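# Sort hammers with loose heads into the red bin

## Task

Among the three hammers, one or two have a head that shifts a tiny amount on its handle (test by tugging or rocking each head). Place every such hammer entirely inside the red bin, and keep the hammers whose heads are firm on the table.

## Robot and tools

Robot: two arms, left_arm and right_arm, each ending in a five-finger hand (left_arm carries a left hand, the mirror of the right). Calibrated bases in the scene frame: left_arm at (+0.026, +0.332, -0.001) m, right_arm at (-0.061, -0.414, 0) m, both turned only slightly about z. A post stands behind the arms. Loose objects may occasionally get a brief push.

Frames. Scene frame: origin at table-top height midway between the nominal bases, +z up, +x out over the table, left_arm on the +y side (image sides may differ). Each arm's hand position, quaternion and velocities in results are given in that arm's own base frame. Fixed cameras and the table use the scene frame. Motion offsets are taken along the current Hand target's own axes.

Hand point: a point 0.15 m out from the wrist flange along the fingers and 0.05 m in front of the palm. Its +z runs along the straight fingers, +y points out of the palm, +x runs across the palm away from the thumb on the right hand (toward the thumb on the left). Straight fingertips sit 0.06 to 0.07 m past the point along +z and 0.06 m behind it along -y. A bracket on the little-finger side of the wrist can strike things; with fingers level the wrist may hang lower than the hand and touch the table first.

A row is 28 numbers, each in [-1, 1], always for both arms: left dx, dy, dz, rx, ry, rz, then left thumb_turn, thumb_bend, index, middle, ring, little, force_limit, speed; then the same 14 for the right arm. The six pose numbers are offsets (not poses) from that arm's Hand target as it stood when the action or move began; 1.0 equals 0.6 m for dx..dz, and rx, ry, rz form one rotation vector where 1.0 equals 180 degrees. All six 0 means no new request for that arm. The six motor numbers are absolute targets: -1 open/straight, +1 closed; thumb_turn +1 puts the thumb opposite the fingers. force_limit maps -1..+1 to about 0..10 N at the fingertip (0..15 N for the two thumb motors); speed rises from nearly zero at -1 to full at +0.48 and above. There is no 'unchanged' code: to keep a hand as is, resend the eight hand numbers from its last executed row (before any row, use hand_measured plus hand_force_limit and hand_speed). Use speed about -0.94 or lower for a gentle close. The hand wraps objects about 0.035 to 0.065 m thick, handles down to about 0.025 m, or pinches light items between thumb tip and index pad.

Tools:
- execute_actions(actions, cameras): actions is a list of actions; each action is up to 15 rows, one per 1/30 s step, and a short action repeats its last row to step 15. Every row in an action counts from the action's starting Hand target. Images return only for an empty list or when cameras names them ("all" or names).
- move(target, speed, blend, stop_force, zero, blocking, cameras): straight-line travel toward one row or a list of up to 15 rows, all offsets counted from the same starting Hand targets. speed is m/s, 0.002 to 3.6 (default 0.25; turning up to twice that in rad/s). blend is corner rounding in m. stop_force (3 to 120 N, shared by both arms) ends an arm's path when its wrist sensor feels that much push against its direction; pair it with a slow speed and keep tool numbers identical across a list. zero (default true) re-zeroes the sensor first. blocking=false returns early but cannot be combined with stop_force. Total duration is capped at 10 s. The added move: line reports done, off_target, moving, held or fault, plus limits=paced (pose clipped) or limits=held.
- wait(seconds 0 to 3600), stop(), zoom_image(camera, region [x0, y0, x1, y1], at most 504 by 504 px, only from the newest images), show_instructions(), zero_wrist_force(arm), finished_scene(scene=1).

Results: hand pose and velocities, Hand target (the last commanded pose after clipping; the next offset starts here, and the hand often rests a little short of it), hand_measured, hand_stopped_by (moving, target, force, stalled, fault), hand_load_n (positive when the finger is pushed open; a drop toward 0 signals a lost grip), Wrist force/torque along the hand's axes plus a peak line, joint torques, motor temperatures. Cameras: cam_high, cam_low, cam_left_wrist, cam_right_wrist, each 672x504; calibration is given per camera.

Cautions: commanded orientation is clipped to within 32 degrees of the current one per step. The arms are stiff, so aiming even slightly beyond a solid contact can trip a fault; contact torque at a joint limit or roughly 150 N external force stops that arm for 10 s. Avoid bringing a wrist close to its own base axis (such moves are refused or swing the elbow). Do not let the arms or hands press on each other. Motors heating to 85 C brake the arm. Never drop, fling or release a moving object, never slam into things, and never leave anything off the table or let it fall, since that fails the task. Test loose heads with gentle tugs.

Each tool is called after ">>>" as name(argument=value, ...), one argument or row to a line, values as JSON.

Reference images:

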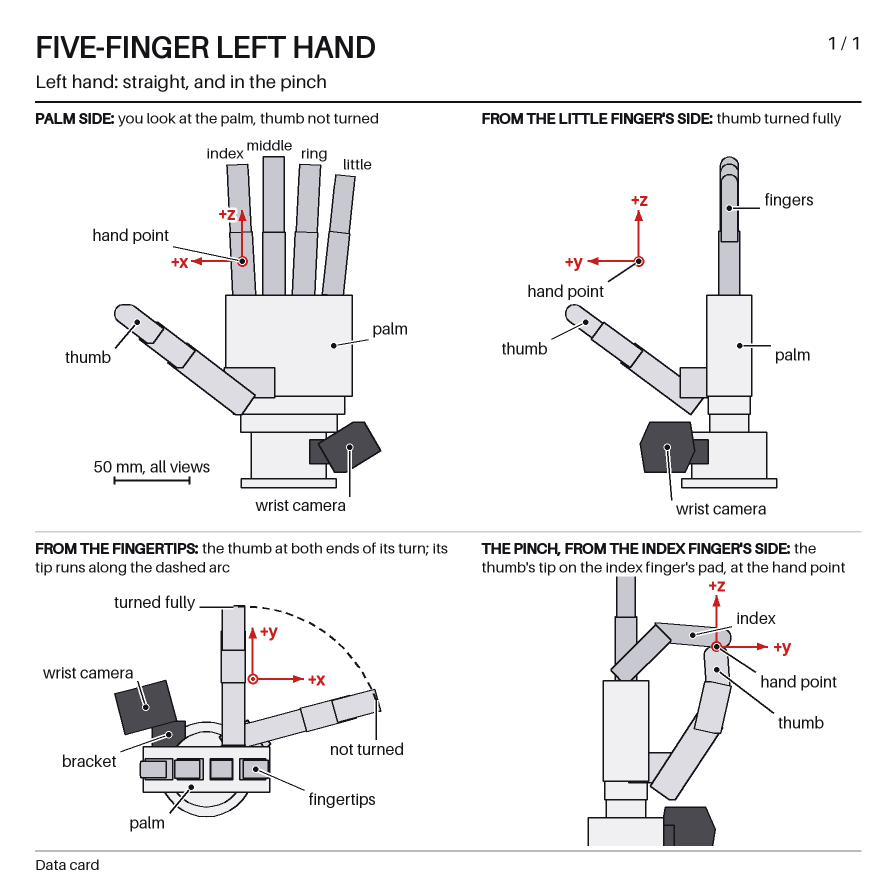

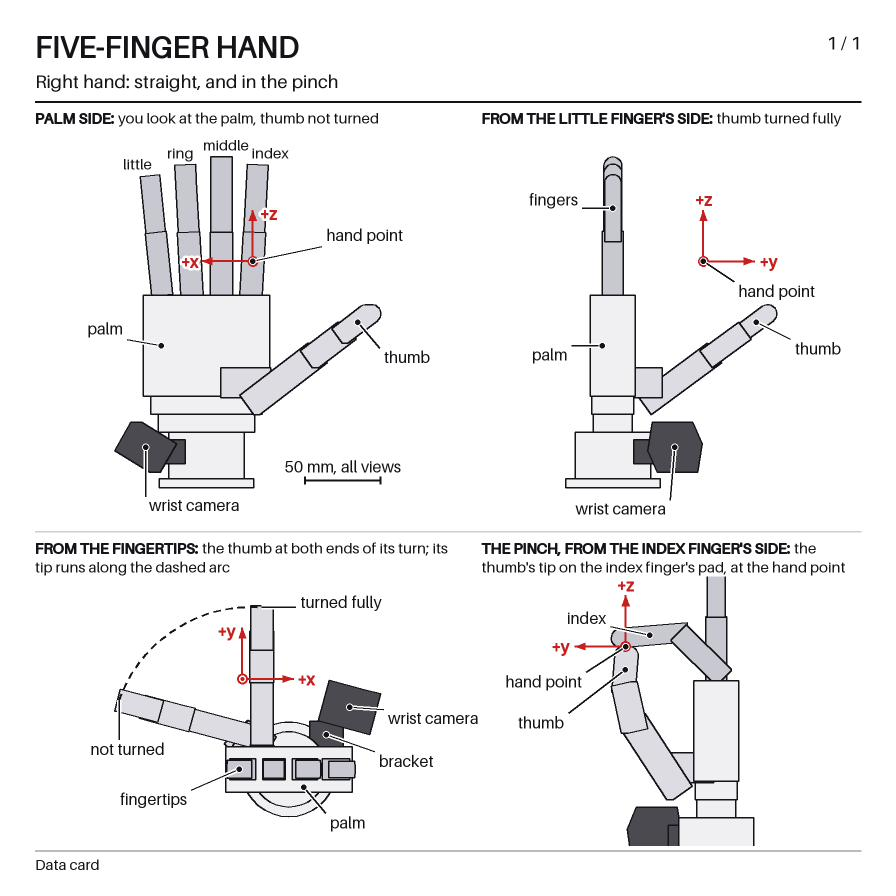

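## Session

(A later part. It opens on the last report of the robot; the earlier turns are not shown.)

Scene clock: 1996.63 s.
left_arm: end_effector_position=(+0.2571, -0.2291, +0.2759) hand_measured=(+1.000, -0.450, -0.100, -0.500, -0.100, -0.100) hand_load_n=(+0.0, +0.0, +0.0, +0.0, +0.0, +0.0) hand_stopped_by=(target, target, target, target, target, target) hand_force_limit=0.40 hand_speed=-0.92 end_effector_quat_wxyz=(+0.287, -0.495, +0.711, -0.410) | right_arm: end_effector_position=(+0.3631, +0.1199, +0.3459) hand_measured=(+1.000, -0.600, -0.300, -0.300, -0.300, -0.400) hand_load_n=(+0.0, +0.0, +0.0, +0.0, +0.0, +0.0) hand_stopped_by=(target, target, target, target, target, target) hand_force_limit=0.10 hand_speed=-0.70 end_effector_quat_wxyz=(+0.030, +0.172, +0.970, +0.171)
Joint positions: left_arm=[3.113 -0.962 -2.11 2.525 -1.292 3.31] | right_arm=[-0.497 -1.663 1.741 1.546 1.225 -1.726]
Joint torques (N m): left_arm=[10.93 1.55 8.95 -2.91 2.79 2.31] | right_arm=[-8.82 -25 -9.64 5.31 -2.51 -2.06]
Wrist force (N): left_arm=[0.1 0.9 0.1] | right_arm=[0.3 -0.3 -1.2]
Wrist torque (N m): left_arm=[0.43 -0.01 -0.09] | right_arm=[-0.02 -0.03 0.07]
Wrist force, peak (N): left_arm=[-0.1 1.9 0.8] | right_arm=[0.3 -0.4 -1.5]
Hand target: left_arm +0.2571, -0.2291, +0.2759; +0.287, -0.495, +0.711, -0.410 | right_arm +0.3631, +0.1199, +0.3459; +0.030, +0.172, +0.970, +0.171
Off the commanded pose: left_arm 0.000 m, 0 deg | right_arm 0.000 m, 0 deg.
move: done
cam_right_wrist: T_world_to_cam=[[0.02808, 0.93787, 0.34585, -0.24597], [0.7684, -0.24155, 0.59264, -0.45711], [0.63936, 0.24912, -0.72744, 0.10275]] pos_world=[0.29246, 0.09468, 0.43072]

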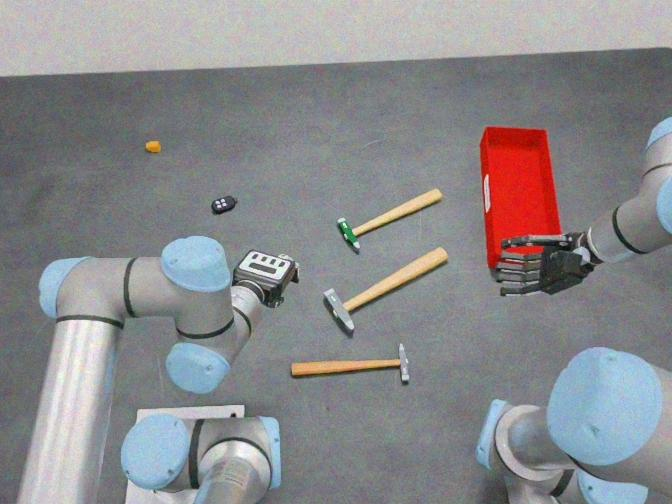

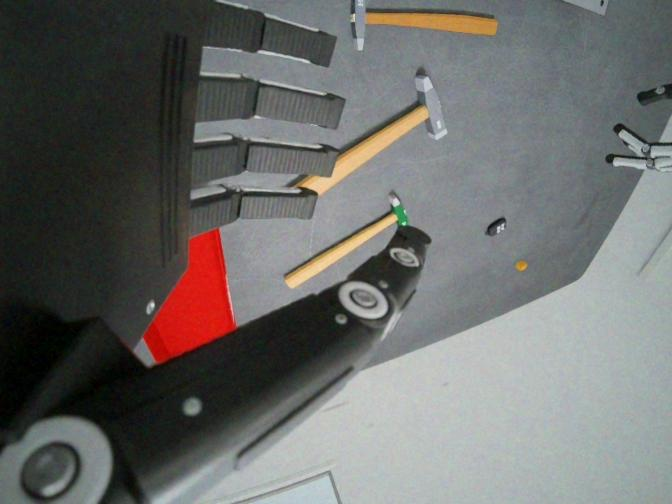

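>>> wait(
  seconds=0.1,
  cameras=["cam_high","cam_low"],
)

>>> zoom_image(
  camera="cam_low",
  region=[260, 220, 460, 300],
)

>>> zoom_image(
  camera="cam_high",
  region=[460, 110, 600, 290],
)

Scene clock: 2024.70 s.
left_arm: end_effector_position=(+0.2571, -0.2291, +0.2759) hand_measured=(+1.000, -0.450, -0.100, -0.500, -0.100, -0.100) hand_load_n=(+0.0, -0.5, +0.0, +0.0, +0.0, +0.0) hand_stopped_by=(target, target, target, target, target, target) hand_force_limit=0.40 hand_speed=-0.92 end_effector_quat_wxyz=(+0.287, -0.495, +0.711, -0.410) | right_arm: end_effector_position=(+0.3631, +0.1199, +0.3459) hand_measured=(+1.000, -0.600, -0.300, -0.300, -0.300, -0.400) hand_load_n=(+0.0, +0.0, +0.0, +0.0, +0.0, +0.0) hand_stopped_by=(target, target, target, target, target, target) hand_force_limit=0.10 hand_speed=-0.70 end_effector_quat_wxyz=(+0.030, +0.172, +0.970, +0.171)
Joint positions: left_arm=[3.113 -0.962 -2.11 2.525 -1.292 3.31] | right_arm=[-0.497 -1.663 1.741 1.546 1.225 -1.726]
Joint torques (N m): left_arm=[11.2 1.07 9.03 -2.91 2.81 2.28] | right_arm=[-9.09 -24.87 -8.74 5.19 -2.43 -2.05]
Wrist force (N): left_arm=[-0.3 1.1 -0.1] | right_arm=[0.0 -0.1 -1.1]
Wrist torque (N m): left_arm=[0.47 0.04 -0.12] | right_arm=[0.00 0.01 0.06]
Wrist force, peak (N): left_arm=[0.1 1.2 0.2] | right_arm=[-0.1 -0.4 -1.5]
Hand target: left_arm +0.2571, -0.2291, +0.2759; +0.287, -0.495, +0.711, -0.410 | right_arm +0.3631, +0.1199, +0.3459; +0.030, +0.172, +0.970, +0.171
Off the commanded pose: left_arm 0.000 m, 0 deg | right_arm 0.000 m, 0 deg.
wait: 0.10 s; at rest from the start

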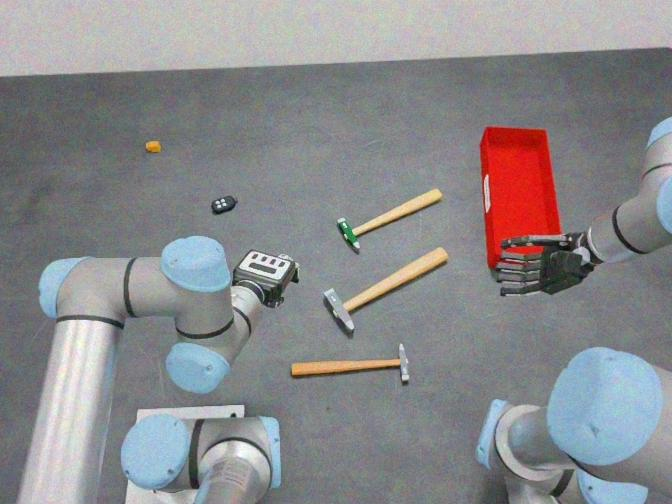

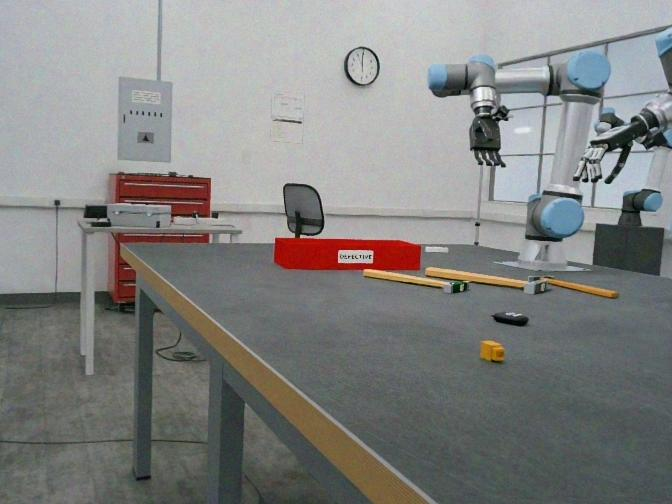

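Scaled by 2.520.

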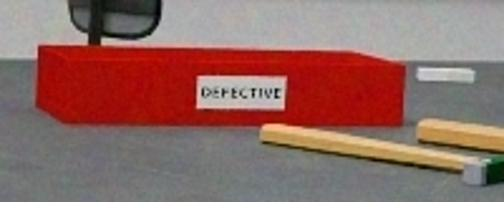

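Scaled by 2.800.

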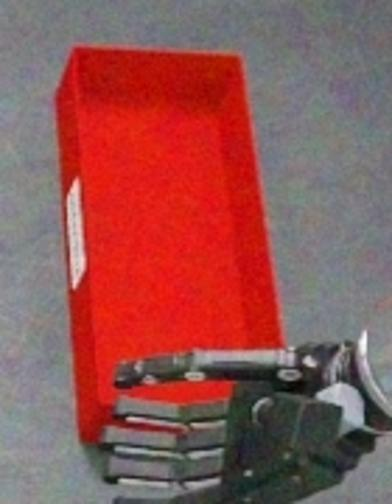

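>>> move(
  target=[
    [-0.2348,-0.0288,-0.1167,0,0,0,1,-0.45,-0.1,-0.5,-0.1,-0.1,0.4,-0.92,0.1728,0.1315,0.1293,0.2838,-0.2033,-0.6074,1,-0.6,-0.3,-0.5,-0.3,-0.9,0.1,-0.7],
    [-0.2348,-0.0288,-0.1167,0,0,0,1,-0.45,-0.1,-0.5,-0.1,-0.1,0.4,-0.92,0.279,0.1608,0.4592,0.2838,-0.2033,-0.6074,1,-0.45,-0.1,-0.55,-0.1,-1,0.1,-0.7],
  ],
  speed=0.25,
  cameras=["cam_high","cam_right_wrist"],
)

Scene clock: 2119.23 s.
left_arm: end_effector_position=(+0.2571, -0.2291, +0.2759) hand_measured=(+1.000, -0.450, -0.100, -0.500, -0.100, -0.100) hand_load_n=(+0.5, +0.0, +0.0, +0.0, +0.0, +0.0) hand_stopped_by=(target, target, target, target, target, target) hand_force_limit=0.40 hand_speed=-0.92 end_effector_quat_wxyz=(+0.287, -0.495, +0.711, -0.410) | right_arm: end_effector_position=(+0.3631, +0.1199, +0.3459) hand_measured=(+1.000, -0.600, -0.300, -0.300, -0.300, -0.400) hand_load_n=(+0.0, +0.0, +0.0, +0.5, +0.0, +0.0) hand_stopped_by=(target, target, target, target, target, target) hand_force_limit=0.10 hand_speed=-0.70 end_effector_quat_wxyz=(+0.030, +0.172, +0.970, +0.171)
Joint positions: left_arm=[3.113 -0.962 -2.11 2.525 -1.292 3.31] | right_arm=[-0.497 -1.663 1.741 1.546 1.225 -1.726]
Joint torques (N m): left_arm=[11.03 1.61 8.85 -2.89 2.7 2.21] | right_arm=[-9.67 -25.22 -10.51 5.04 -2.63 -1.81]
Wrist force (N): left_arm=[-0.2 0.8 0.0] | right_arm=[0.4 -0.4 -1.3]
Wrist torque (N m): left_arm=[0.43 0.02 -0.11] | right_arm=[-0.02 -0.05 0.07]
Wrist force, peak (N): left_arm=[-0.2 1.2 0.3] | right_arm=[0.3 -0.3 -1.5]
Hand target: left_arm +0.2571, -0.2291, +0.2759; +0.287, -0.495, +0.711, -0.410 | right_arm +0.3631, +0.1199, +0.3459; +0.030, +0.172, +0.970, +0.171
move: not run (at target 1 of 2 left_arm's wrist lies too close to its first joint's axis: tilt that pose or move it outward; nothing was sent)
cam_right_wrist: T_world_to_cam=[[0.02808, 0.93787, 0.34585, -0.24597], [0.7684, -0.24155, 0.59264, -0.45711], [0.63936, 0.24912, -0.72744, 0.10275]] pos_world=[0.29246, 0.09468, 0.43072]

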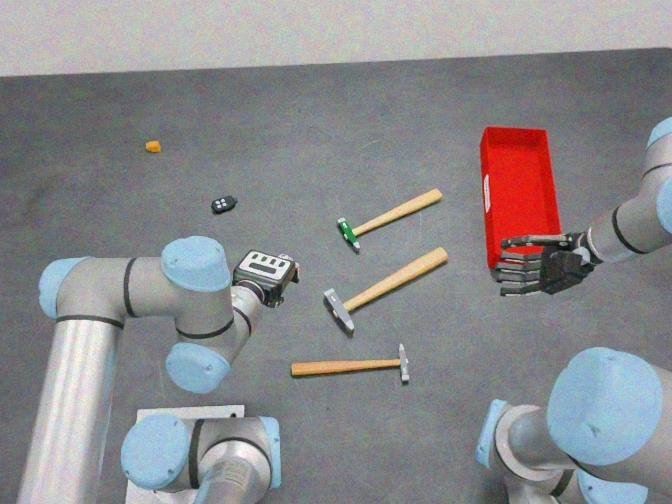

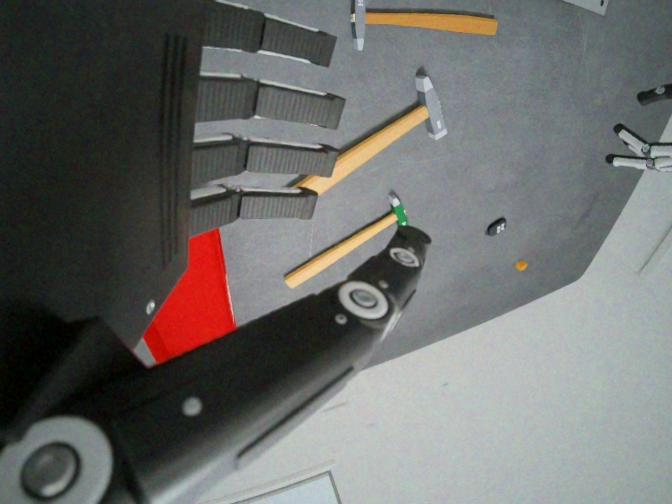

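>>> move(
  target=[
    [-0.304,-0.1228,0.046,0,0,0,1,-0.45,-0.1,-0.5,-0.1,-0.1,0.4,-0.92,0.1728,0.1315,0.1293,0.2838,-0.2033,-0.6074,1,-0.6,-0.3,-0.5,-0.3,-0.9,0.1,-0.7],
    [-0.304,-0.1228,0.046,0,0,0,1,-0.45,-0.1,-0.5,-0.1,-0.1,0.4,-0.92,0.279,0.1608,0.4592,0.2838,-0.2033,-0.6074,1,-0.45,-0.1,-0.55,-0.1,-1,0.1,-0.7],
  ],
  speed=0.25,
  cameras=["cam_high","cam_right_wrist"],
)

Scene clock: 2133.57 s.
left_arm: end_effector_position=(+0.3771, -0.0790, +0.3263) hand_measured=(+1.000, -0.450, -0.100, -0.500, -0.100, -0.100) hand_load_n=(-0.5, +0.0, -0.5, +0.0, +0.0, +0.0) hand_stopped_by=(target, target, target, target, target, target) hand_force_limit=0.40 hand_speed=-0.92 end_effector_quat_wxyz=(+0.287, -0.495, +0.711, -0.410) | right_arm: end_effector_position=(+0.2696, +0.3512, +0.1202) hand_measured=(+1.000, -0.450, -0.100, -0.550, -0.100, -1.000) hand_load_n=(+0.0, +0.0, +0.0, +0.0, +0.0, +0.0) hand_stopped_by=(target, target, target, target, target, target) hand_force_limit=0.10 hand_speed=-0.70 end_effector_quat_wxyz=(-0.335, +0.616, -0.627, +0.341)
Joint positions: left_arm=[3.884 -1.215 -1.914 2.231 -0.693 3.913] | right_arm=[0.886 -1.455 2.017 0.246 2.29 -2.538]
Joint torques (N m): left_arm=[10.99 -2.78 29.97 -4.25 3.48 2.34] | right_arm=[8.02 -11.98 -23.98 -1.17 3.1 1.68]
Wrist force (N): left_arm=[-0.4 0.6 0.5] | right_arm=[0.1 1.7 0.4]
Wrist torque (N m): left_arm=[0.36 0.06 -0.14] | right_arm=[0.45 -0.10 0.02]
Wrist force, peak (N): left_arm=[-0.3 1.2 0.2] | right_arm=[-0.5 3.1 0.9]
Hand target: left_arm +0.3771, -0.0790, +0.3263; +0.287, -0.495, +0.711, -0.410 | right_arm +0.2696, +0.3512, +0.1202; -0.335, +0.616, -0.627, +0.341
Off the commanded pose: left_arm 0.000 m, 0 deg | right_arm 0.000 m, 0 deg.
move: done
cam_right_wrist: T_world_to_cam=[[-0.54103, -0.28768, -0.79027, 0.33815], [-0.57256, 0.81428, 0.09556, -0.14513], [0.61601, 0.50418, -0.60526, -0.15736]] pos_world=[0.19679, 0.29479, 0.18585]

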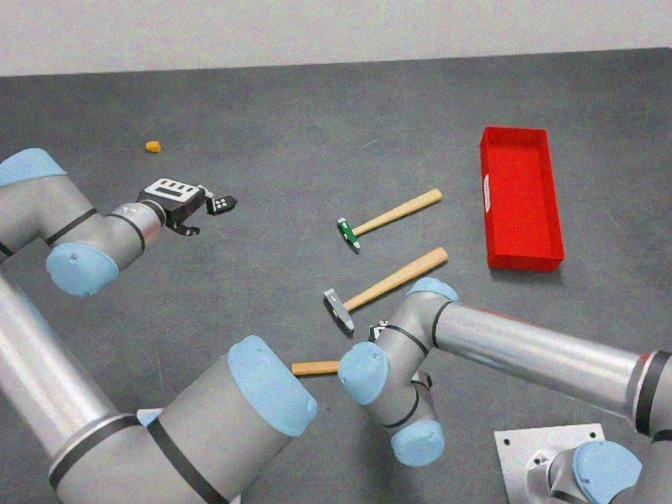

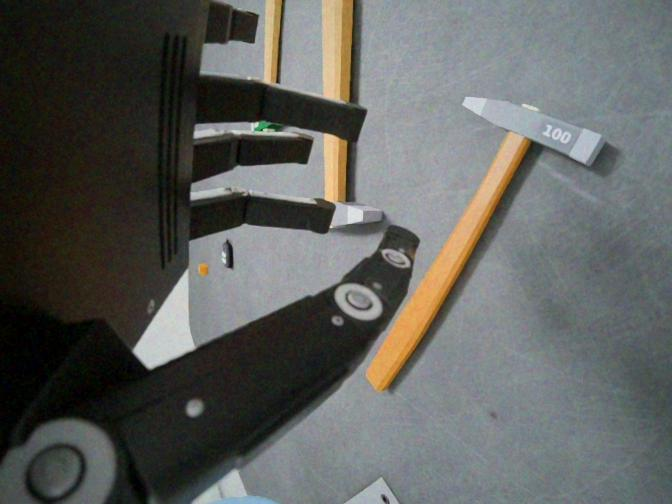

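>>> move(
  target=[0,0,0,0,0,0,1,-0.45,-0.1,-0.5,-0.1,-0.1,0.4,-0.92,0.0035,0.1225,0.0877,0,0,0,1,-0.45,-0.1,-0.6,-0.1,-1,0.1,-0.7],
  speed=0.1,
  cameras=["cam_right_wrist"],
)

>>> zoom_image(
  camera="cam_right_wrist",
  region=[280, 60, 560, 340],
)

Scene clock: 2150.03 s.
left_arm: end_effector_position=(+0.3771, -0.0790, +0.3263) hand_measured=(+1.000, -0.450, -0.100, -0.500, -0.100, -0.100) hand_load_n=(+0.0, +0.0, +0.0, +0.0, +0.0, +0.0) hand_stopped_by=(target, target, target, target, target, target) hand_force_limit=0.40 hand_speed=-0.92 end_effector_quat_wxyz=(+0.287, -0.495, +0.711, -0.410) | right_arm: end_effector_position=(+0.2737, +0.3491, +0.0299) hand_measured=(+1.000, -0.450, -0.100, -0.600, -0.100, -1.000) hand_load_n=(+0.0, +0.0, +0.0, +0.0, +0.0, +0.0) hand_stopped_by=(target, target, target, target, target, target) hand_force_limit=0.10 hand_speed=-0.70 end_effector_quat_wxyz=(-0.335, +0.616, -0.627, +0.341)
Joint positions: left_arm=[3.884 -1.215 -1.914 2.231 -0.693 3.913] | right_arm=[0.872 -1.306 2.125 -0.02 2.28 -2.552]
Joint torques (N m): left_arm=[10.79 -3 29.88 -4.29 3.46 2.33] | right_arm=[-9.88 -13.91 -4.28 -1.57 -1.74 -2.24]
Wrist force (N): left_arm=[-0.5 0.8 0.3] | right_arm=[0.2 1.4 0.8]
Wrist torque (N m): left_arm=[0.41 0.07 -0.15] | right_arm=[0.38 -0.14 0.20]
Wrist force, peak (N): left_arm=[-0.6 1.2 0.5] | right_arm=[0.1 2.1 0.8]
Hand target: left_arm +0.3771, -0.0790, +0.3263; +0.287, -0.495, +0.711, -0.410 | right_arm +0.2737, +0.3491, +0.0299; -0.335, +0.616, -0.627, +0.341
Off the commanded pose: left_arm 0.000 m, 0 deg | right_arm 0.000 m, 0 deg.
move: done
cam_right_wrist: T_world_to_cam=[[-0.54108, -0.28761, -0.79026, 0.26847], [-0.57251, 0.8143, 0.09563, -0.13247], [0.61601, 0.50418, -0.60526, -0.21342]] pos_world=[0.20089, 0.29269, 0.09565]

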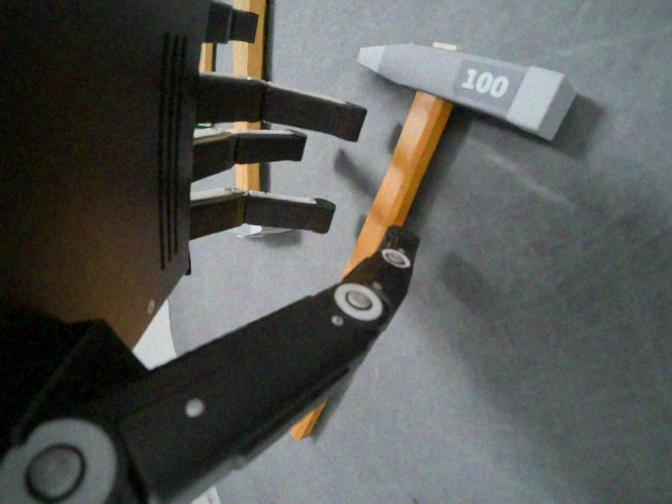

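Scaled by 1.800 from the camera's image (finer frame: 960x720).

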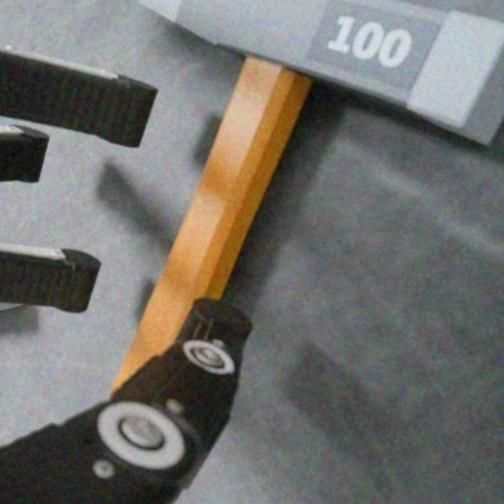

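>>> move(
  target=[0,0,0,0,0,0,1,-0.45,-0.1,-0.5,-0.1,-0.1,0.4,-0.92,0,0.0158,0.0033,0,0,0,1,-0.45,-0.1,-0.6,-0.1,-1,0.1,-0.7],
  speed=0.02,
  stop_force=4,
)

>>> move(
  target=[0,0,0,0,0,0,1,-0.45,-0.1,-0.5,-0.1,-0.1,0.4,-0.92,0,0.01678,0.0109,0,0,0,1,-0.45,-0.1,-0.6,-0.1,-1,0.1,-0.7],
  speed=0.008,
  stop_force=3,
  cameras=["cam_right_wrist"],
)

>>> zoom_image(
  camera="cam_right_wrist",
  region=[280, 60, 560, 340],
)

Scene clock: 2168.43 s.
left_arm: end_effector_position=(+0.3771, -0.0790, +0.3263) hand_measured=(+1.000, -0.450, -0.100, -0.500, -0.100, -0.100) hand_load_n=(+0.0, +0.0, +0.0, +0.0, +0.0, -0.5) hand_stopped_by=(target, target, target, target, target, target) hand_force_limit=0.40 hand_speed=-0.92 end_effector_quat_wxyz=(+0.287, -0.495, +0.711, -0.410) | right_arm: end_effector_position=(+0.2703, +0.3491, +0.0208) hand_measured=(+1.000, -0.450, -0.100, -0.600, -0.100, -1.000) hand_load_n=(+0.0, +0.0, +0.0, +0.0, +0.0, +0.0) hand_stopped_by=(target, target, target, target, target, target) hand_force_limit=0.10 hand_speed=-0.70 end_effector_quat_wxyz=(-0.335, +0.616, -0.627, +0.341)
Joint positions: left_arm=[3.884 -1.215 -1.914 2.231 -0.693 3.913] | right_arm=[0.88 -1.287 2.135 -0.043 2.286 -2.543]
Joint torques (N m): left_arm=[10.68 -2.49 30.07 -4.22 3.44 2.21] | right_arm=[8.6 -15.67 -4.41 -1.26 3.26 1.6]
Wrist force (N): left_arm=[0.0 0.8 0.4] | right_arm=[0.2 1.6 0.7]
Wrist torque (N m): left_arm=[0.40 0.00 -0.11] | right_arm=[0.43 -0.13 0.01]
Wrist force, peak (N): left_arm=[-0.4 1.0 0.6] | right_arm=[0.2 1.8 0.9]
Hand target: left_arm +0.3771, -0.0790, +0.3263; +0.287, -0.495, +0.711, -0.410 | right_arm +0.2703, +0.3491, +0.0208; -0.335, +0.616, -0.627, +0.341
Off the commanded pose: left_arm 0.000 m, 0 deg | right_arm 0.000 m, 0 deg.
move: done

Scene clock: 2170.13 s.
left_arm: end_effector_position=(+0.3771, -0.0790, +0.3263) hand_measured=(+1.000, -0.450, -0.100, -0.500, -0.100, -0.100) hand_load_n=(+0.0, +0.0, +0.0, +0.0, +0.0, +0.0) hand_stopped_by=(target, target, target, target, target, target) hand_force_limit=0.40 hand_speed=-0.92 end_effector_quat_wxyz=(+0.287, -0.495, +0.711, -0.410) | right_arm: end_effector_position=(+0.2703, +0.3491, +0.0168) hand_measured=(+1.000, -0.450, -0.100, -0.600, -0.100, -1.000) hand_load_n=(+0.0, +0.0, +0.0, +0.0, +0.0, +0.0) hand_stopped_by=(target, target, target, target, target, target) hand_force_limit=0.10 hand_speed=-0.70 end_effector_quat_wxyz=(-0.335, +0.616, -0.627, +0.341)
Joint positions: left_arm=[3.884 -1.215 -1.914 2.231 -0.693 3.913] | right_arm=[0.88 -1.279 2.138 -0.054 2.286 -2.543]
Joint torques (N m): left_arm=[9.95 -2.66 29.66 -4.17 3.41 2.3] | right_arm=[7.4 -36.78 -19.99 3.44 -1.93 1.1]
Wrist force (N): left_arm=[-0.4 0.6 0.6] | right_arm=[-0.3 -0.8 -0.7]
Wrist torque (N m): left_arm=[0.35 0.07 -0.13] | right_arm=[0.45 -0.12 -0.04]
Wrist force, peak (N): left_arm=[-0.4 1.1 0.2] | right_arm=[0.5 -10.9 -5.1]
Hand target: left_arm +0.3771, -0.0790, +0.3263; +0.287, -0.495, +0.711, -0.410 | right_arm +0.2703, +0.3491, +0.0168; -0.335, +0.616, -0.627, +0.341 (not the last commanded pose)
Off the commanded pose: left_arm 0.000 m, 0 deg | right_arm 0.008 m, 0 deg.
move: contact (right_arm)
cam_right_wrist: T_world_to_cam=[[-0.54107, -0.28763, -0.79026, 0.25615], [-0.57253, 0.81429, 0.09561, -0.13321], [0.61601, 0.50418, -0.60526, -0.21926]] pos_world=[0.19739, 0.29269, 0.08245]

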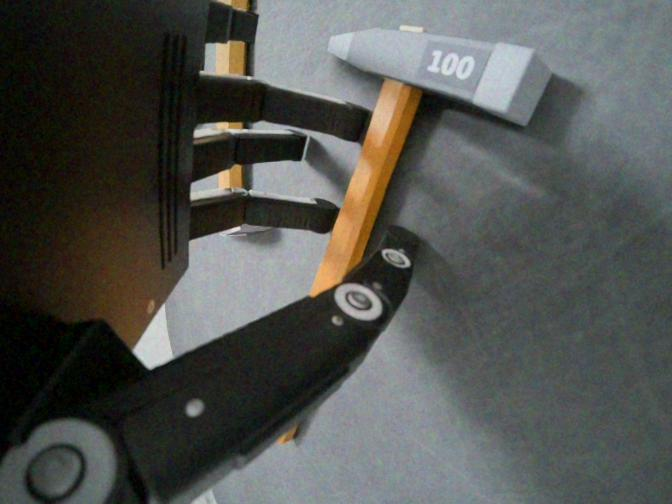

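Scaled by 1.800 from the camera's image (finer frame: 960x720).

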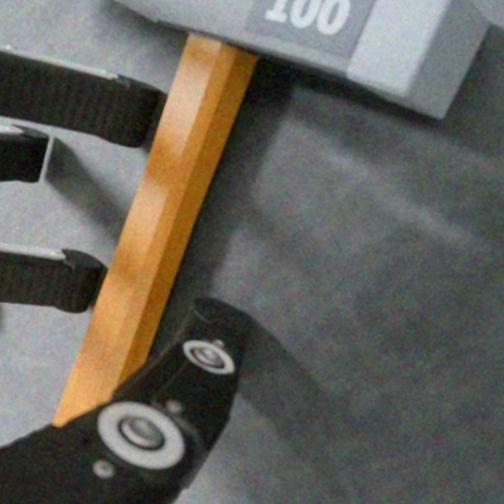

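>>> move(
  target=[0,0,0,0,0,0,1,-0.45,-0.1,-0.5,-0.1,-0.1,0.4,-0.92,0,-0.0014,-0.0009,0,0,0,1,-0.45,-0.1,-0.6,-0.1,-1,0.1,-0.7],
  speed=0.01,
)

>>> move(
  target=[0,0,0,0,0,0,1,-0.45,-0.1,-0.5,-0.1,-0.1,0.4,-0.92,0,0,0,0,0,0,1,-0.35,0.5,-0.6,0.5,-1,-0.97,-0.92],
)

>>> move(
  target=[0,0,0,0,0,0,1,-0.45,-0.1,-0.5,-0.1,-0.1,0.4,-0.92,0,0,0,0,0,0,1,0.0,0.55,-0.6,0.55,-1,-0.5,-0.92],
  cameras=["cam_right_wrist"],
)

>>> move(
  target=[0,0,0,0,0,0,1,-0.45,-0.1,-0.5,-0.1,-0.1,0.4,-0.92,0,0,0,0,0,0,1,0.05,0.6,-0.6,0.6,-1,0.1,-0.92],
  cameras=["cam_right_wrist"],
)

Scene clock: 2179.83 s.
left_arm: end_effector_position=(+0.3771, -0.0790, +0.3263) hand_measured=(+1.000, -0.450, -0.100, -0.500, -0.100, -0.100) hand_load_n=(+0.0, +0.0, +0.0, +0.0, +0.0, +0.0) hand_stopped_by=(target, target, target, target, target, target) hand_force_limit=0.40 hand_speed=-0.92 end_effector_quat_wxyz=(+0.287, -0.495, +0.711, -0.410) | right_arm: end_effector_position=(+0.2703, +0.3491, +0.0178) hand_measured=(+1.000, -0.450, -0.100, -0.600, -0.100, -1.000) hand_load_n=(+0.5, +0.0, +0.0, +0.0, +0.0, +0.0) hand_stopped_by=(target, target, target, target, target, target) hand_force_limit=0.10 hand_speed=-0.70 end_effector_quat_wxyz=(-0.335, +0.616, -0.627, +0.340)
Joint positions: left_arm=[3.884 -1.215 -1.914 2.231 -0.693 3.913] | right_arm=[0.88 -1.281 2.137 -0.051 2.286 -2.543]
Joint torques (N m): left_arm=[10.41 -2.15 29.7 -4.2 3.42 2.32] | right_arm=[6.45 -37.63 -22.42 3.59 -1.64 -0.86]
Wrist force (N): left_arm=[-0.3 1.0 0.5] | right_arm=[0.3 1.7 0.6]
Wrist torque (N m): left_arm=[0.42 0.05 -0.14] | right_arm=[0.46 -0.16 0.03]
Wrist force, peak (N): left_arm=[-0.3 1.1 0.3] | right_arm=[0.5 2.2 0.3]
Hand target: left_arm +0.3771, -0.0790, +0.3263; +0.287, -0.495, +0.711, -0.410 | right_arm +0.2703, +0.3491, +0.0178; -0.335, +0.616, -0.627, +0.341
Off the commanded pose: left_arm 0.000 m, 0 deg | right_arm 0.000 m, 0 deg.
move: done

Scene clock: 2180.93 s.
left_arm: end_effector_position=(+0.3771, -0.0790, +0.3263) hand_measured=(+1.000, -0.450, -0.100, -0.500, -0.100, -0.100) hand_load_n=(+0.0, +0.0, +0.0, +0.0, +0.0, +0.0) hand_stopped_by=(target, target, target, target, target, target) hand_force_limit=0.40 hand_speed=-0.92 end_effector_quat_wxyz=(+0.287, -0.495, +0.711, -0.410) | right_arm: end_effector_position=(+0.2703, +0.3491, +0.0178) hand_measured=(+1.000, -0.350, +0.048, -0.600, +0.078, -1.000) hand_load_n=(+0.0, +0.0, +0.0, +0.0, +0.0, +0.0) hand_stopped_by=(target, target, force, target, force, target) hand_force_limit=-0.97 hand_speed=-0.92 end_effector_quat_wxyz=(-0.335, +0.616, -0.627, +0.340)
Joint positions: left_arm=[3.884 -1.215 -1.914 2.231 -0.693 3.913] | right_arm=[0.88 -1.281 2.137 -0.051 2.286 -2.543]
Joint torques (N m): left_arm=[10.21 -2.56 29.45 -4.24 3.38 2.25] | right_arm=[1.88 -37.69 -21.15 3.5 -0.72 -1.86]
Wrist force (N): left_arm=[-0.3 1.0 0.6] | right_arm=[0.3 1.8 0.6]
Wrist torque (N m): left_arm=[0.42 0.05 -0.14] | right_arm=[0.46 -0.16 0.02]
Wrist force, peak (N): left_arm=[-0.3 1.0 0.6] | right_arm=[0.3 2.0 0.9]
Hand target: left_arm +0.3771, -0.0790, +0.3263; +0.287, -0.495, +0.711, -0.410 | right_arm +0.2703, +0.3491, +0.0178; -0.335, +0.616, -0.627, +0.341
Off the commanded pose: left_arm 0.000 m, 0 deg | right_arm 0.000 m, 0 deg.
move: done

Scene clock: 2181.57 s.
left_arm: end_effector_position=(+0.3771, -0.0790, +0.3263) hand_measured=(+1.000, -0.450, -0.100, -0.500, -0.100, -0.100) hand_load_n=(+0.0, +0.0, +0.0, +0.0, +0.0, +0.0) hand_stopped_by=(target, target, target, target, target, target) hand_force_limit=0.40 hand_speed=-0.92 end_effector_quat_wxyz=(+0.287, -0.495, +0.711, -0.410) | right_arm: end_effector_position=(+0.2703, +0.3491, +0.0178) hand_measured=(+1.000, -0.312, +0.122, -0.600, +0.160, -1.000) hand_load_n=(+1.0, +4.0, +4.5, +0.0, +2.0, +0.0) hand_stopped_by=(target, force, force, target, force, target) hand_force_limit=-0.50 hand_speed=-0.92 end_effector_quat_wxyz=(-0.335, +0.616, -0.627, +0.340)
Joint positions: left_arm=[3.884 -1.215 -1.914 2.231 -0.693 3.913] | right_arm=[0.88 -1.281 2.137 -0.051 2.286 -2.543]
Joint torques (N m): left_arm=[10.18 -2.31 30.33 -4.19 3.35 2.26] | right_arm=[2.13 -39.83 -21 3.63 0.02 -1.68]
Wrist force (N): left_arm=[-0.5 1.0 0.2] | right_arm=[0.2 1.9 0.8]
Wrist torque (N m): left_arm=[0.43 0.07 -0.15] | right_arm=[0.46 -0.14 0.04]
Wrist force, peak (N): left_arm=[-0.5 1.0 0.3] | right_arm=[0.6 2.6 1.2]
Hand target: left_arm +0.3771, -0.0790, +0.3263; +0.287, -0.495, +0.711, -0.410 | right_arm +0.2703, +0.3491, +0.0178; -0.335, +0.616, -0.627, +0.341
Off the commanded pose: left_arm 0.000 m, 0 deg | right_arm 0.000 m, 0 deg.
move: done
cam_right_wrist: T_world_to_cam=[[-0.54108, -0.28761, -0.79026, 0.25694], [-0.57251, 0.8143, 0.09563, -0.13331], [0.61601, 0.50418, -0.60526, -0.21865]] pos_world=[0.19739, 0.29269, 0.08345]

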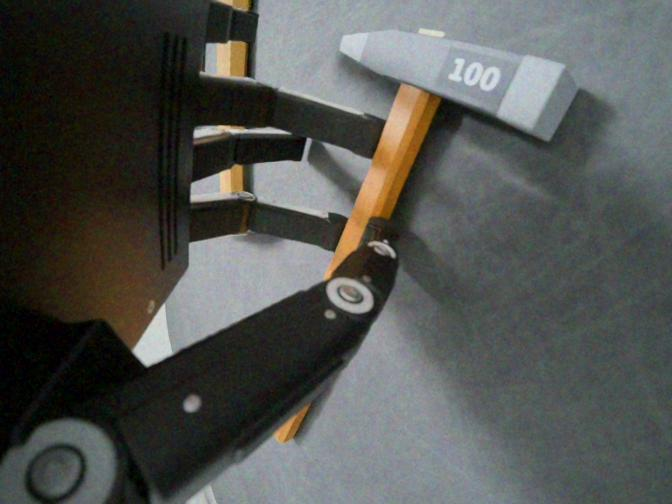

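Scene clock: 2182.07 s.
left_arm: end_effector_position=(+0.3771, -0.0790, +0.3263) hand_measured=(+1.000, -0.450, -0.100, -0.500, -0.100, -0.100) hand_load_n=(+0.0, +0.0, +0.0, +0.0, +0.0, +0.0) hand_stopped_by=(target, target, target, target, target, target) hand_force_limit=0.40 hand_speed=-0.92 end_effector_quat_wxyz=(+0.287, -0.495, +0.711, -0.410) | right_arm: end_effector_position=(+0.2703, +0.3491, +0.0178) hand_measured=(+1.000, -0.304, +0.128, -0.600, +0.172, -1.000) hand_load_n=(+2.0, +8.5, +7.5, +0.0, +4.5, +0.0) hand_stopped_by=(target, force, force, target, force, target) hand_force_limit=0.10 hand_speed=-0.92 end_effector_quat_wxyz=(-0.335, +0.616, -0.627, +0.340)
Joint positions: left_arm=[3.884 -1.215 -1.914 2.231 -0.693 3.913] | right_arm=[0.88 -1.281 2.137 -0.051 2.286 -2.543]
Joint torques (N m): left_arm=[10.34 -2.15 29.51 -4.23 3.33 2.17] | right_arm=[0.03 -37.2 -20.82 3.82 0.25 -1.82]
Wrist force (N): left_arm=[-0.4 0.8 0.2] | right_arm=[0.1 1.8 0.8]
Wrist torque (N m): left_arm=[0.40 0.06 -0.14] | right_arm=[0.43 -0.14 0.05]
Wrist force, peak (N): left_arm=[-0.3 1.1 0.6] | right_arm=[0.5 2.1 1.0]
Hand target: left_arm +0.3771, -0.0790, +0.3263; +0.287, -0.495, +0.711, -0.410 | right_arm +0.2703, +0.3491, +0.0178; -0.335, +0.616, -0.627, +0.341
Off the commanded pose: left_arm 0.000 m, 0 deg | right_arm 0.000 m, 0 deg.
move: done
cam_right_wrist: T_world_to_cam=[[-0.54108, -0.28761, -0.79026, 0.25694], [-0.57251, 0.8143, 0.09563, -0.13331], [0.61601, 0.50418, -0.60526, -0.21865]] pos_world=[0.19739, 0.29269, 0.08345]

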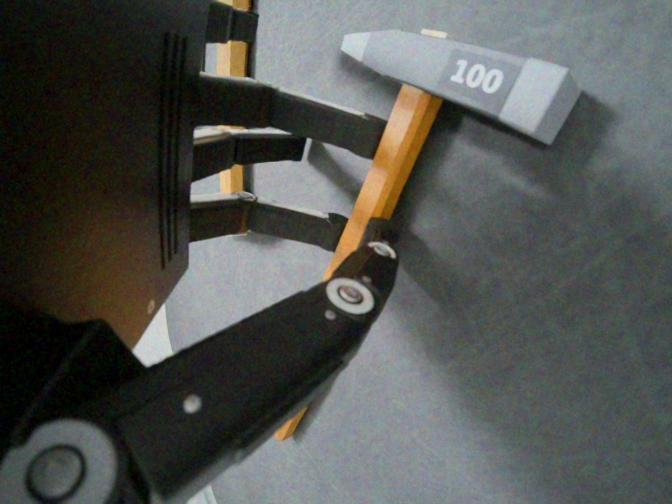

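>>> move(
  target=[0,0,0,0,0,0,1,-0.45,-0.1,-0.5,-0.1,-0.1,0.4,-0.92,0,-0.01398,-0.0091,0,0,0,1,0.05,0.6,-0.6,0.6,-1,0.1,-0.92],
  speed=0.03,
)

>>> move(
  target=[0,0,0,0,0,0,1,-0.45,-0.1,-0.5,-0.1,-0.1,0.4,-0.92,0,0,0,0,0,0,1,0.05,0.6,0.5,0.6,-1,0.0,-0.92],
  speed=0.03,
)

>>> move(
  target=[0,0,0,0,0,0,1,-0.45,-0.1,-0.5,-0.1,-0.1,0.4,-0.92,0,0,0,0,0,0,1,0.1,0.6,0.5,0.65,-1,0.3,-0.92],
  speed=0.03,
  cameras=["cam_right_wrist"],
)

Scene clock: 2190.20 s.
left_arm: end_effector_position=(+0.3771, -0.0790, +0.3263) hand_measured=(+1.000, -0.450, -0.100, -0.500, -0.100, -0.100) hand_load_n=(+0.0, +0.0, +0.0, +0.0, +0.0, +0.0) hand_stopped_by=(target, target, target, target, target, target) hand_force_limit=0.40 hand_speed=-0.92 end_effector_quat_wxyz=(+0.287, -0.495, +0.711, -0.410) | right_arm: end_effector_position=(+0.2703, +0.3491, +0.0277) hand_measured=(+1.000, -0.302, +0.128, -0.600, +0.174, -1.000) hand_load_n=(+0.5, +0.0, +0.0, +0.0, +0.0, +0.5) hand_stopped_by=(target, force, force, target, force, target) hand_force_limit=0.10 hand_speed=-0.92 end_effector_quat_wxyz=(-0.335, +0.616, -0.627, +0.341)
Joint positions: left_arm=[3.884 -1.215 -1.914 2.231 -0.693 3.913] | right_arm=[0.88 -1.302 2.129 -0.023 2.286 -2.543]
Joint torques (N m): left_arm=[10.33 -2.21 29.86 -4.3 3.46 2.13] | right_arm=[-3.09 -37.98 -21.7 3.99 2.22 -0.26]
Wrist force (N): left_arm=[-0.7 0.8 0.2] | right_arm=[0.3 1.6 0.3]
Wrist torque (N m): left_arm=[0.40 0.10 -0.16] | right_arm=[0.45 -0.16 0.02]
Wrist force, peak (N): left_arm=[-0.4 1.0 0.6] | right_arm=[0.3 3.2 1.3]
Hand target: left_arm +0.3771, -0.0790, +0.3263; +0.287, -0.495, +0.711, -0.410 | right_arm +0.2702, +0.3491, +0.0278; -0.335, +0.616, -0.627, +0.341
Off the commanded pose: left_arm 0.000 m, 0 deg | right_arm 0.000 m, 0 deg.
move: done

Scene clock: 2194.47 s.
left_arm: end_effector_position=(+0.3771, -0.0790, +0.3263) hand_measured=(+1.000, -0.450, -0.100, -0.500, -0.100, -0.100) hand_load_n=(+0.0, +0.0, +0.0, +0.0, +0.0, +0.0) hand_stopped_by=(target, target, target, target, target, target) hand_force_limit=0.40 hand_speed=-0.92 end_effector_quat_wxyz=(+0.287, -0.495, +0.711, -0.410) | right_arm: end_effector_position=(+0.2702, +0.3491, +0.0278) hand_measured=(+1.000, -0.304, +0.128, +0.296, +0.174, -1.000) hand_load_n=(+0.0, +1.0, +0.0, +8.5, +0.0, +0.0) hand_stopped_by=(target, force, force, force, force, target) hand_force_limit=0.00 hand_speed=-0.92 end_effector_quat_wxyz=(-0.335, +0.616, -0.627, +0.341)
Joint positions: left_arm=[3.884 -1.215 -1.914 2.231 -0.693 3.913] | right_arm=[0.88 -1.302 2.129 -0.022 2.286 -2.543]
Joint torques (N m): left_arm=[10.4 -2.39 29.33 -4.25 3.39 2.3] | right_arm=[8.38 -37.66 -21.03 3.54 2.06 1.72]
Wrist force (N): left_arm=[-0.5 0.8 0.3] | right_arm=[0.3 1.5 0.8]
Wrist torque (N m): left_arm=[0.40 0.07 -0.14] | right_arm=[0.41 -0.17 0.01]
Wrist force, peak (N): left_arm=[-0.5 1.1 0.3] | right_arm=[0.3 1.9 0.7]
Hand target: left_arm +0.3771, -0.0790, +0.3263; +0.287, -0.495, +0.711, -0.410 | right_arm +0.2702, +0.3491, +0.0278; -0.335, +0.616, -0.627, +0.341
Off the commanded pose: left_arm 0.000 m, 0 deg | right_arm 0.000 m, 0 deg.
move: done

Scene clock: 2196.87 s.
left_arm: end_effector_position=(+0.3771, -0.0790, +0.3263) hand_measured=(+1.000, -0.450, -0.100, -0.500, -0.100, -0.100) hand_load_n=(+0.0, +0.0, +0.0, +0.0, +0.0, +0.0) hand_stopped_by=(target, target, target, target, target, target) hand_force_limit=0.40 hand_speed=-0.92 end_effector_quat_wxyz=(+0.287, -0.495, +0.711, -0.410) | right_arm: end_effector_position=(+0.2702, +0.3491, +0.0278) hand_measured=(+1.000, -0.278, +0.128, +0.296, +0.650, -1.000) hand_load_n=(+0.5, +9.0, +0.0, +10.0, +0.0, +0.0) hand_stopped_by=(target, force, force, force, target, target) hand_force_limit=0.30 hand_speed=-0.92 end_effector_quat_wxyz=(-0.335, +0.616, -0.627, +0.341)
Joint positions: left_arm=[3.884 -1.215 -1.914 2.231 -0.693 3.913] | right_arm=[0.88 -1.302 2.129 -0.022 2.286 -2.543]
Joint torques (N m): left_arm=[9.84 -2.3 30.29 -4.16 3.31 2.18] | right_arm=[6.96 -36.87 -21.77 3.37 2.28 1.74]
Wrist force (N): left_arm=[-0.3 0.9 0.0] | right_arm=[0.3 1.4 0.4]
Wrist torque (N m): left_arm=[0.43 0.03 -0.13] | right_arm=[0.42 -0.16 0.00]
Wrist force, peak (N): left_arm=[-0.6 1.0 0.2] | right_arm=[0.5 1.8 0.8]
Hand target: left_arm +0.3771, -0.0790, +0.3263; +0.287, -0.495, +0.711, -0.410 | right_arm +0.2702, +0.3491, +0.0278; -0.335, +0.616, -0.627, +0.341
Off the commanded pose: left_arm 0.000 m, 0 deg | right_arm 0.000 m, 0 deg.
move: done
cam_right_wrist: T_world_to_cam=[[-0.54103, -0.28768, -0.79027, 0.26493], [-0.57256, 0.81428, 0.09556, -0.13425], [0.61601, 0.50418, -0.60526, -0.21254]] pos_world=[0.19739, 0.29269, 0.09355]

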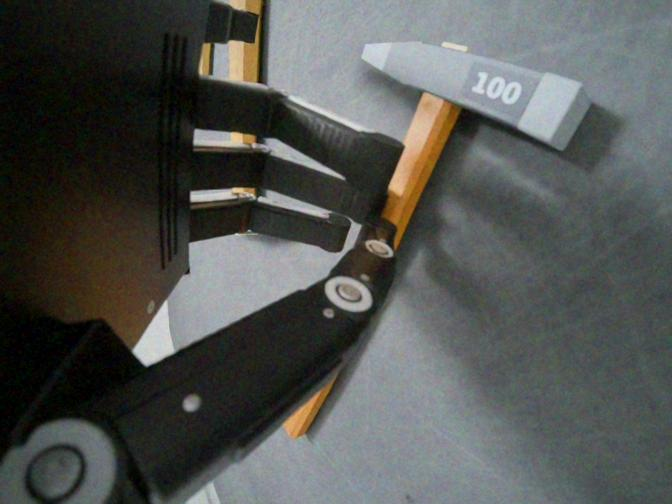

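>>> move(
  target=[0,0,0,0,0,0,1,-0.45,-0.1,-0.5,-0.1,-0.1,0.4,-0.92,0,0,0,0,0,0,1,-0.45,-0.1,-0.6,-0.1,-1,0.3,-0.85],
  cameras=["cam_right_wrist"],
)

>>> move(
  target=[0,0,0,0,0,0,1,-0.45,-0.1,-0.5,-0.1,-0.1,0.4,-0.92,0,0.0224,0.0145,0,0,0,1,-0.45,-0.1,-0.6,-0.1,-1,0.3,-0.85],
  speed=0.008,
  stop_force=3,
  cameras=["cam_right_wrist"],
)

Scene clock: 2216.67 s.
left_arm: end_effector_position=(+0.3771, -0.0790, +0.3263) hand_measured=(+1.000, -0.450, -0.100, -0.500, -0.100, -0.100) hand_load_n=(+0.0, +0.0, +0.0, +0.0, +0.0, +0.0) hand_stopped_by=(target, target, target, target, target, target) hand_force_limit=0.40 hand_speed=-0.92 end_effector_quat_wxyz=(+0.287, -0.495, +0.711, -0.410) | right_arm: end_effector_position=(+0.2702, +0.3491, +0.0278) hand_measured=(+1.000, -0.450, -0.100, -0.600, -0.100, -1.000) hand_load_n=(+0.0, +0.0, +0.0, +0.0, +0.0, -0.5) hand_stopped_by=(target, target, target, target, target, target) hand_force_limit=0.30 hand_speed=-0.85 end_effector_quat_wxyz=(-0.335, +0.616, -0.627, +0.341)
Joint positions: left_arm=[3.884 -1.215 -1.914 2.231 -0.693 3.913] | right_arm=[0.88 -1.302 2.129 -0.022 2.286 -2.543]
Joint torques (N m): left_arm=[9.64 -2.04 30.39 -4.13 3.3 2.23] | right_arm=[7.42 -36.09 -21.16 3.57 2.07 1.63]
Wrist force (N): left_arm=[-0.3 0.7 0.4] | right_arm=[0.4 1.4 0.6]
Wrist torque (N m): left_arm=[0.38 0.04 -0.13] | right_arm=[0.41 -0.18 0.02]
Wrist force, peak (N): left_arm=[-0.5 1.2 0.1] | right_arm=[0.4 2.0 0.8]
Hand target: left_arm +0.3771, -0.0790, +0.3263; +0.287, -0.495, +0.711, -0.410 | right_arm +0.2702, +0.3491, +0.0278; -0.335, +0.616, -0.627, +0.341
Off the commanded pose: left_arm 0.000 m, 0 deg | right_arm 0.000 m, 0 deg.
move: done
cam_right_wrist: T_world_to_cam=[[-0.54103, -0.28768, -0.79027, 0.26493], [-0.57256, 0.81428, 0.09556, -0.13425], [0.61601, 0.50418, -0.60526, -0.21254]] pos_world=[0.19739, 0.29269, 0.09355]

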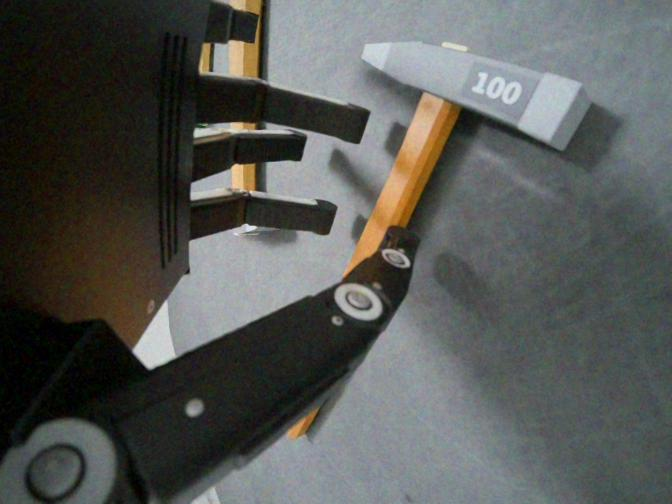

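Scene clock: 2219.27 s.
left_arm: end_effector_position=(+0.3771, -0.0790, +0.3263) hand_measured=(+1.000, -0.450, -0.100, -0.500, -0.100, -0.100) hand_load_n=(+0.0, +0.0, +0.0, +0.0, +0.0, +0.0) hand_stopped_by=(target, target, target, target, target, target) hand_force_limit=0.40 hand_speed=-0.92 end_effector_quat_wxyz=(+0.287, -0.495, +0.711, -0.410) | right_arm: end_effector_position=(+0.2702, +0.3491, +0.0166) hand_measured=(+1.000, -0.450, -0.100, -0.600, -0.100, -1.000) hand_load_n=(+0.0, +0.0, -0.5, +0.0, -0.5, +0.0) hand_stopped_by=(target, target, target, target, target, target) hand_force_limit=0.30 hand_speed=-0.85 end_effector_quat_wxyz=(-0.335, +0.616, -0.627, +0.341)
Joint positions: left_arm=[3.884 -1.215 -1.914 2.231 -0.693 3.913] | right_arm=[0.88 -1.278 2.138 -0.055 2.286 -2.543]
Joint torques (N m): left_arm=[10.14 -2.28 30.02 -4.27 3.3 2.22] | right_arm=[6.26 -37.09 -21.22 3.36 -1.9 1.18]
Wrist force (N): left_arm=[-0.4 0.7 0.0] | right_arm=[0.3 -1.0 -1.3]
Wrist torque (N m): left_arm=[0.42 0.05 -0.13] | right_arm=[0.47 -0.12 -0.03]
Wrist force, peak (N): left_arm=[-0.3 1.1 0.5] | right_arm=[1.7 -11.8 -7.1]
Hand target: left_arm +0.3771, -0.0790, +0.3263; +0.287, -0.495, +0.711, -0.410 | right_arm +0.2702, +0.3491, +0.0166; -0.335, +0.616, -0.627, +0.341 (not the last commanded pose)
Off the commanded pose: left_arm 0.000 m, 0 deg | right_arm 0.005 m, 0 deg.
move: contact (right_arm)
cam_right_wrist: T_world_to_cam=[[-0.54111, -0.28757, -0.79026, 0.25606], [-0.57248, 0.81432, 0.09567, -0.13322], [0.61601, 0.50418, -0.60526, -0.21932]] pos_world=[0.19739, 0.29269, 0.08235]

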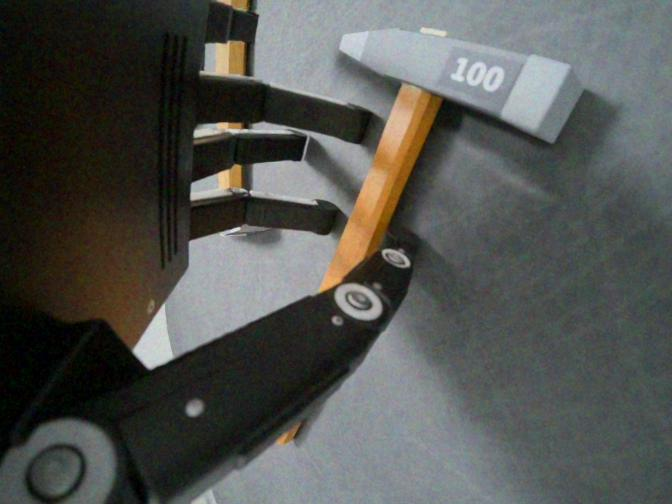

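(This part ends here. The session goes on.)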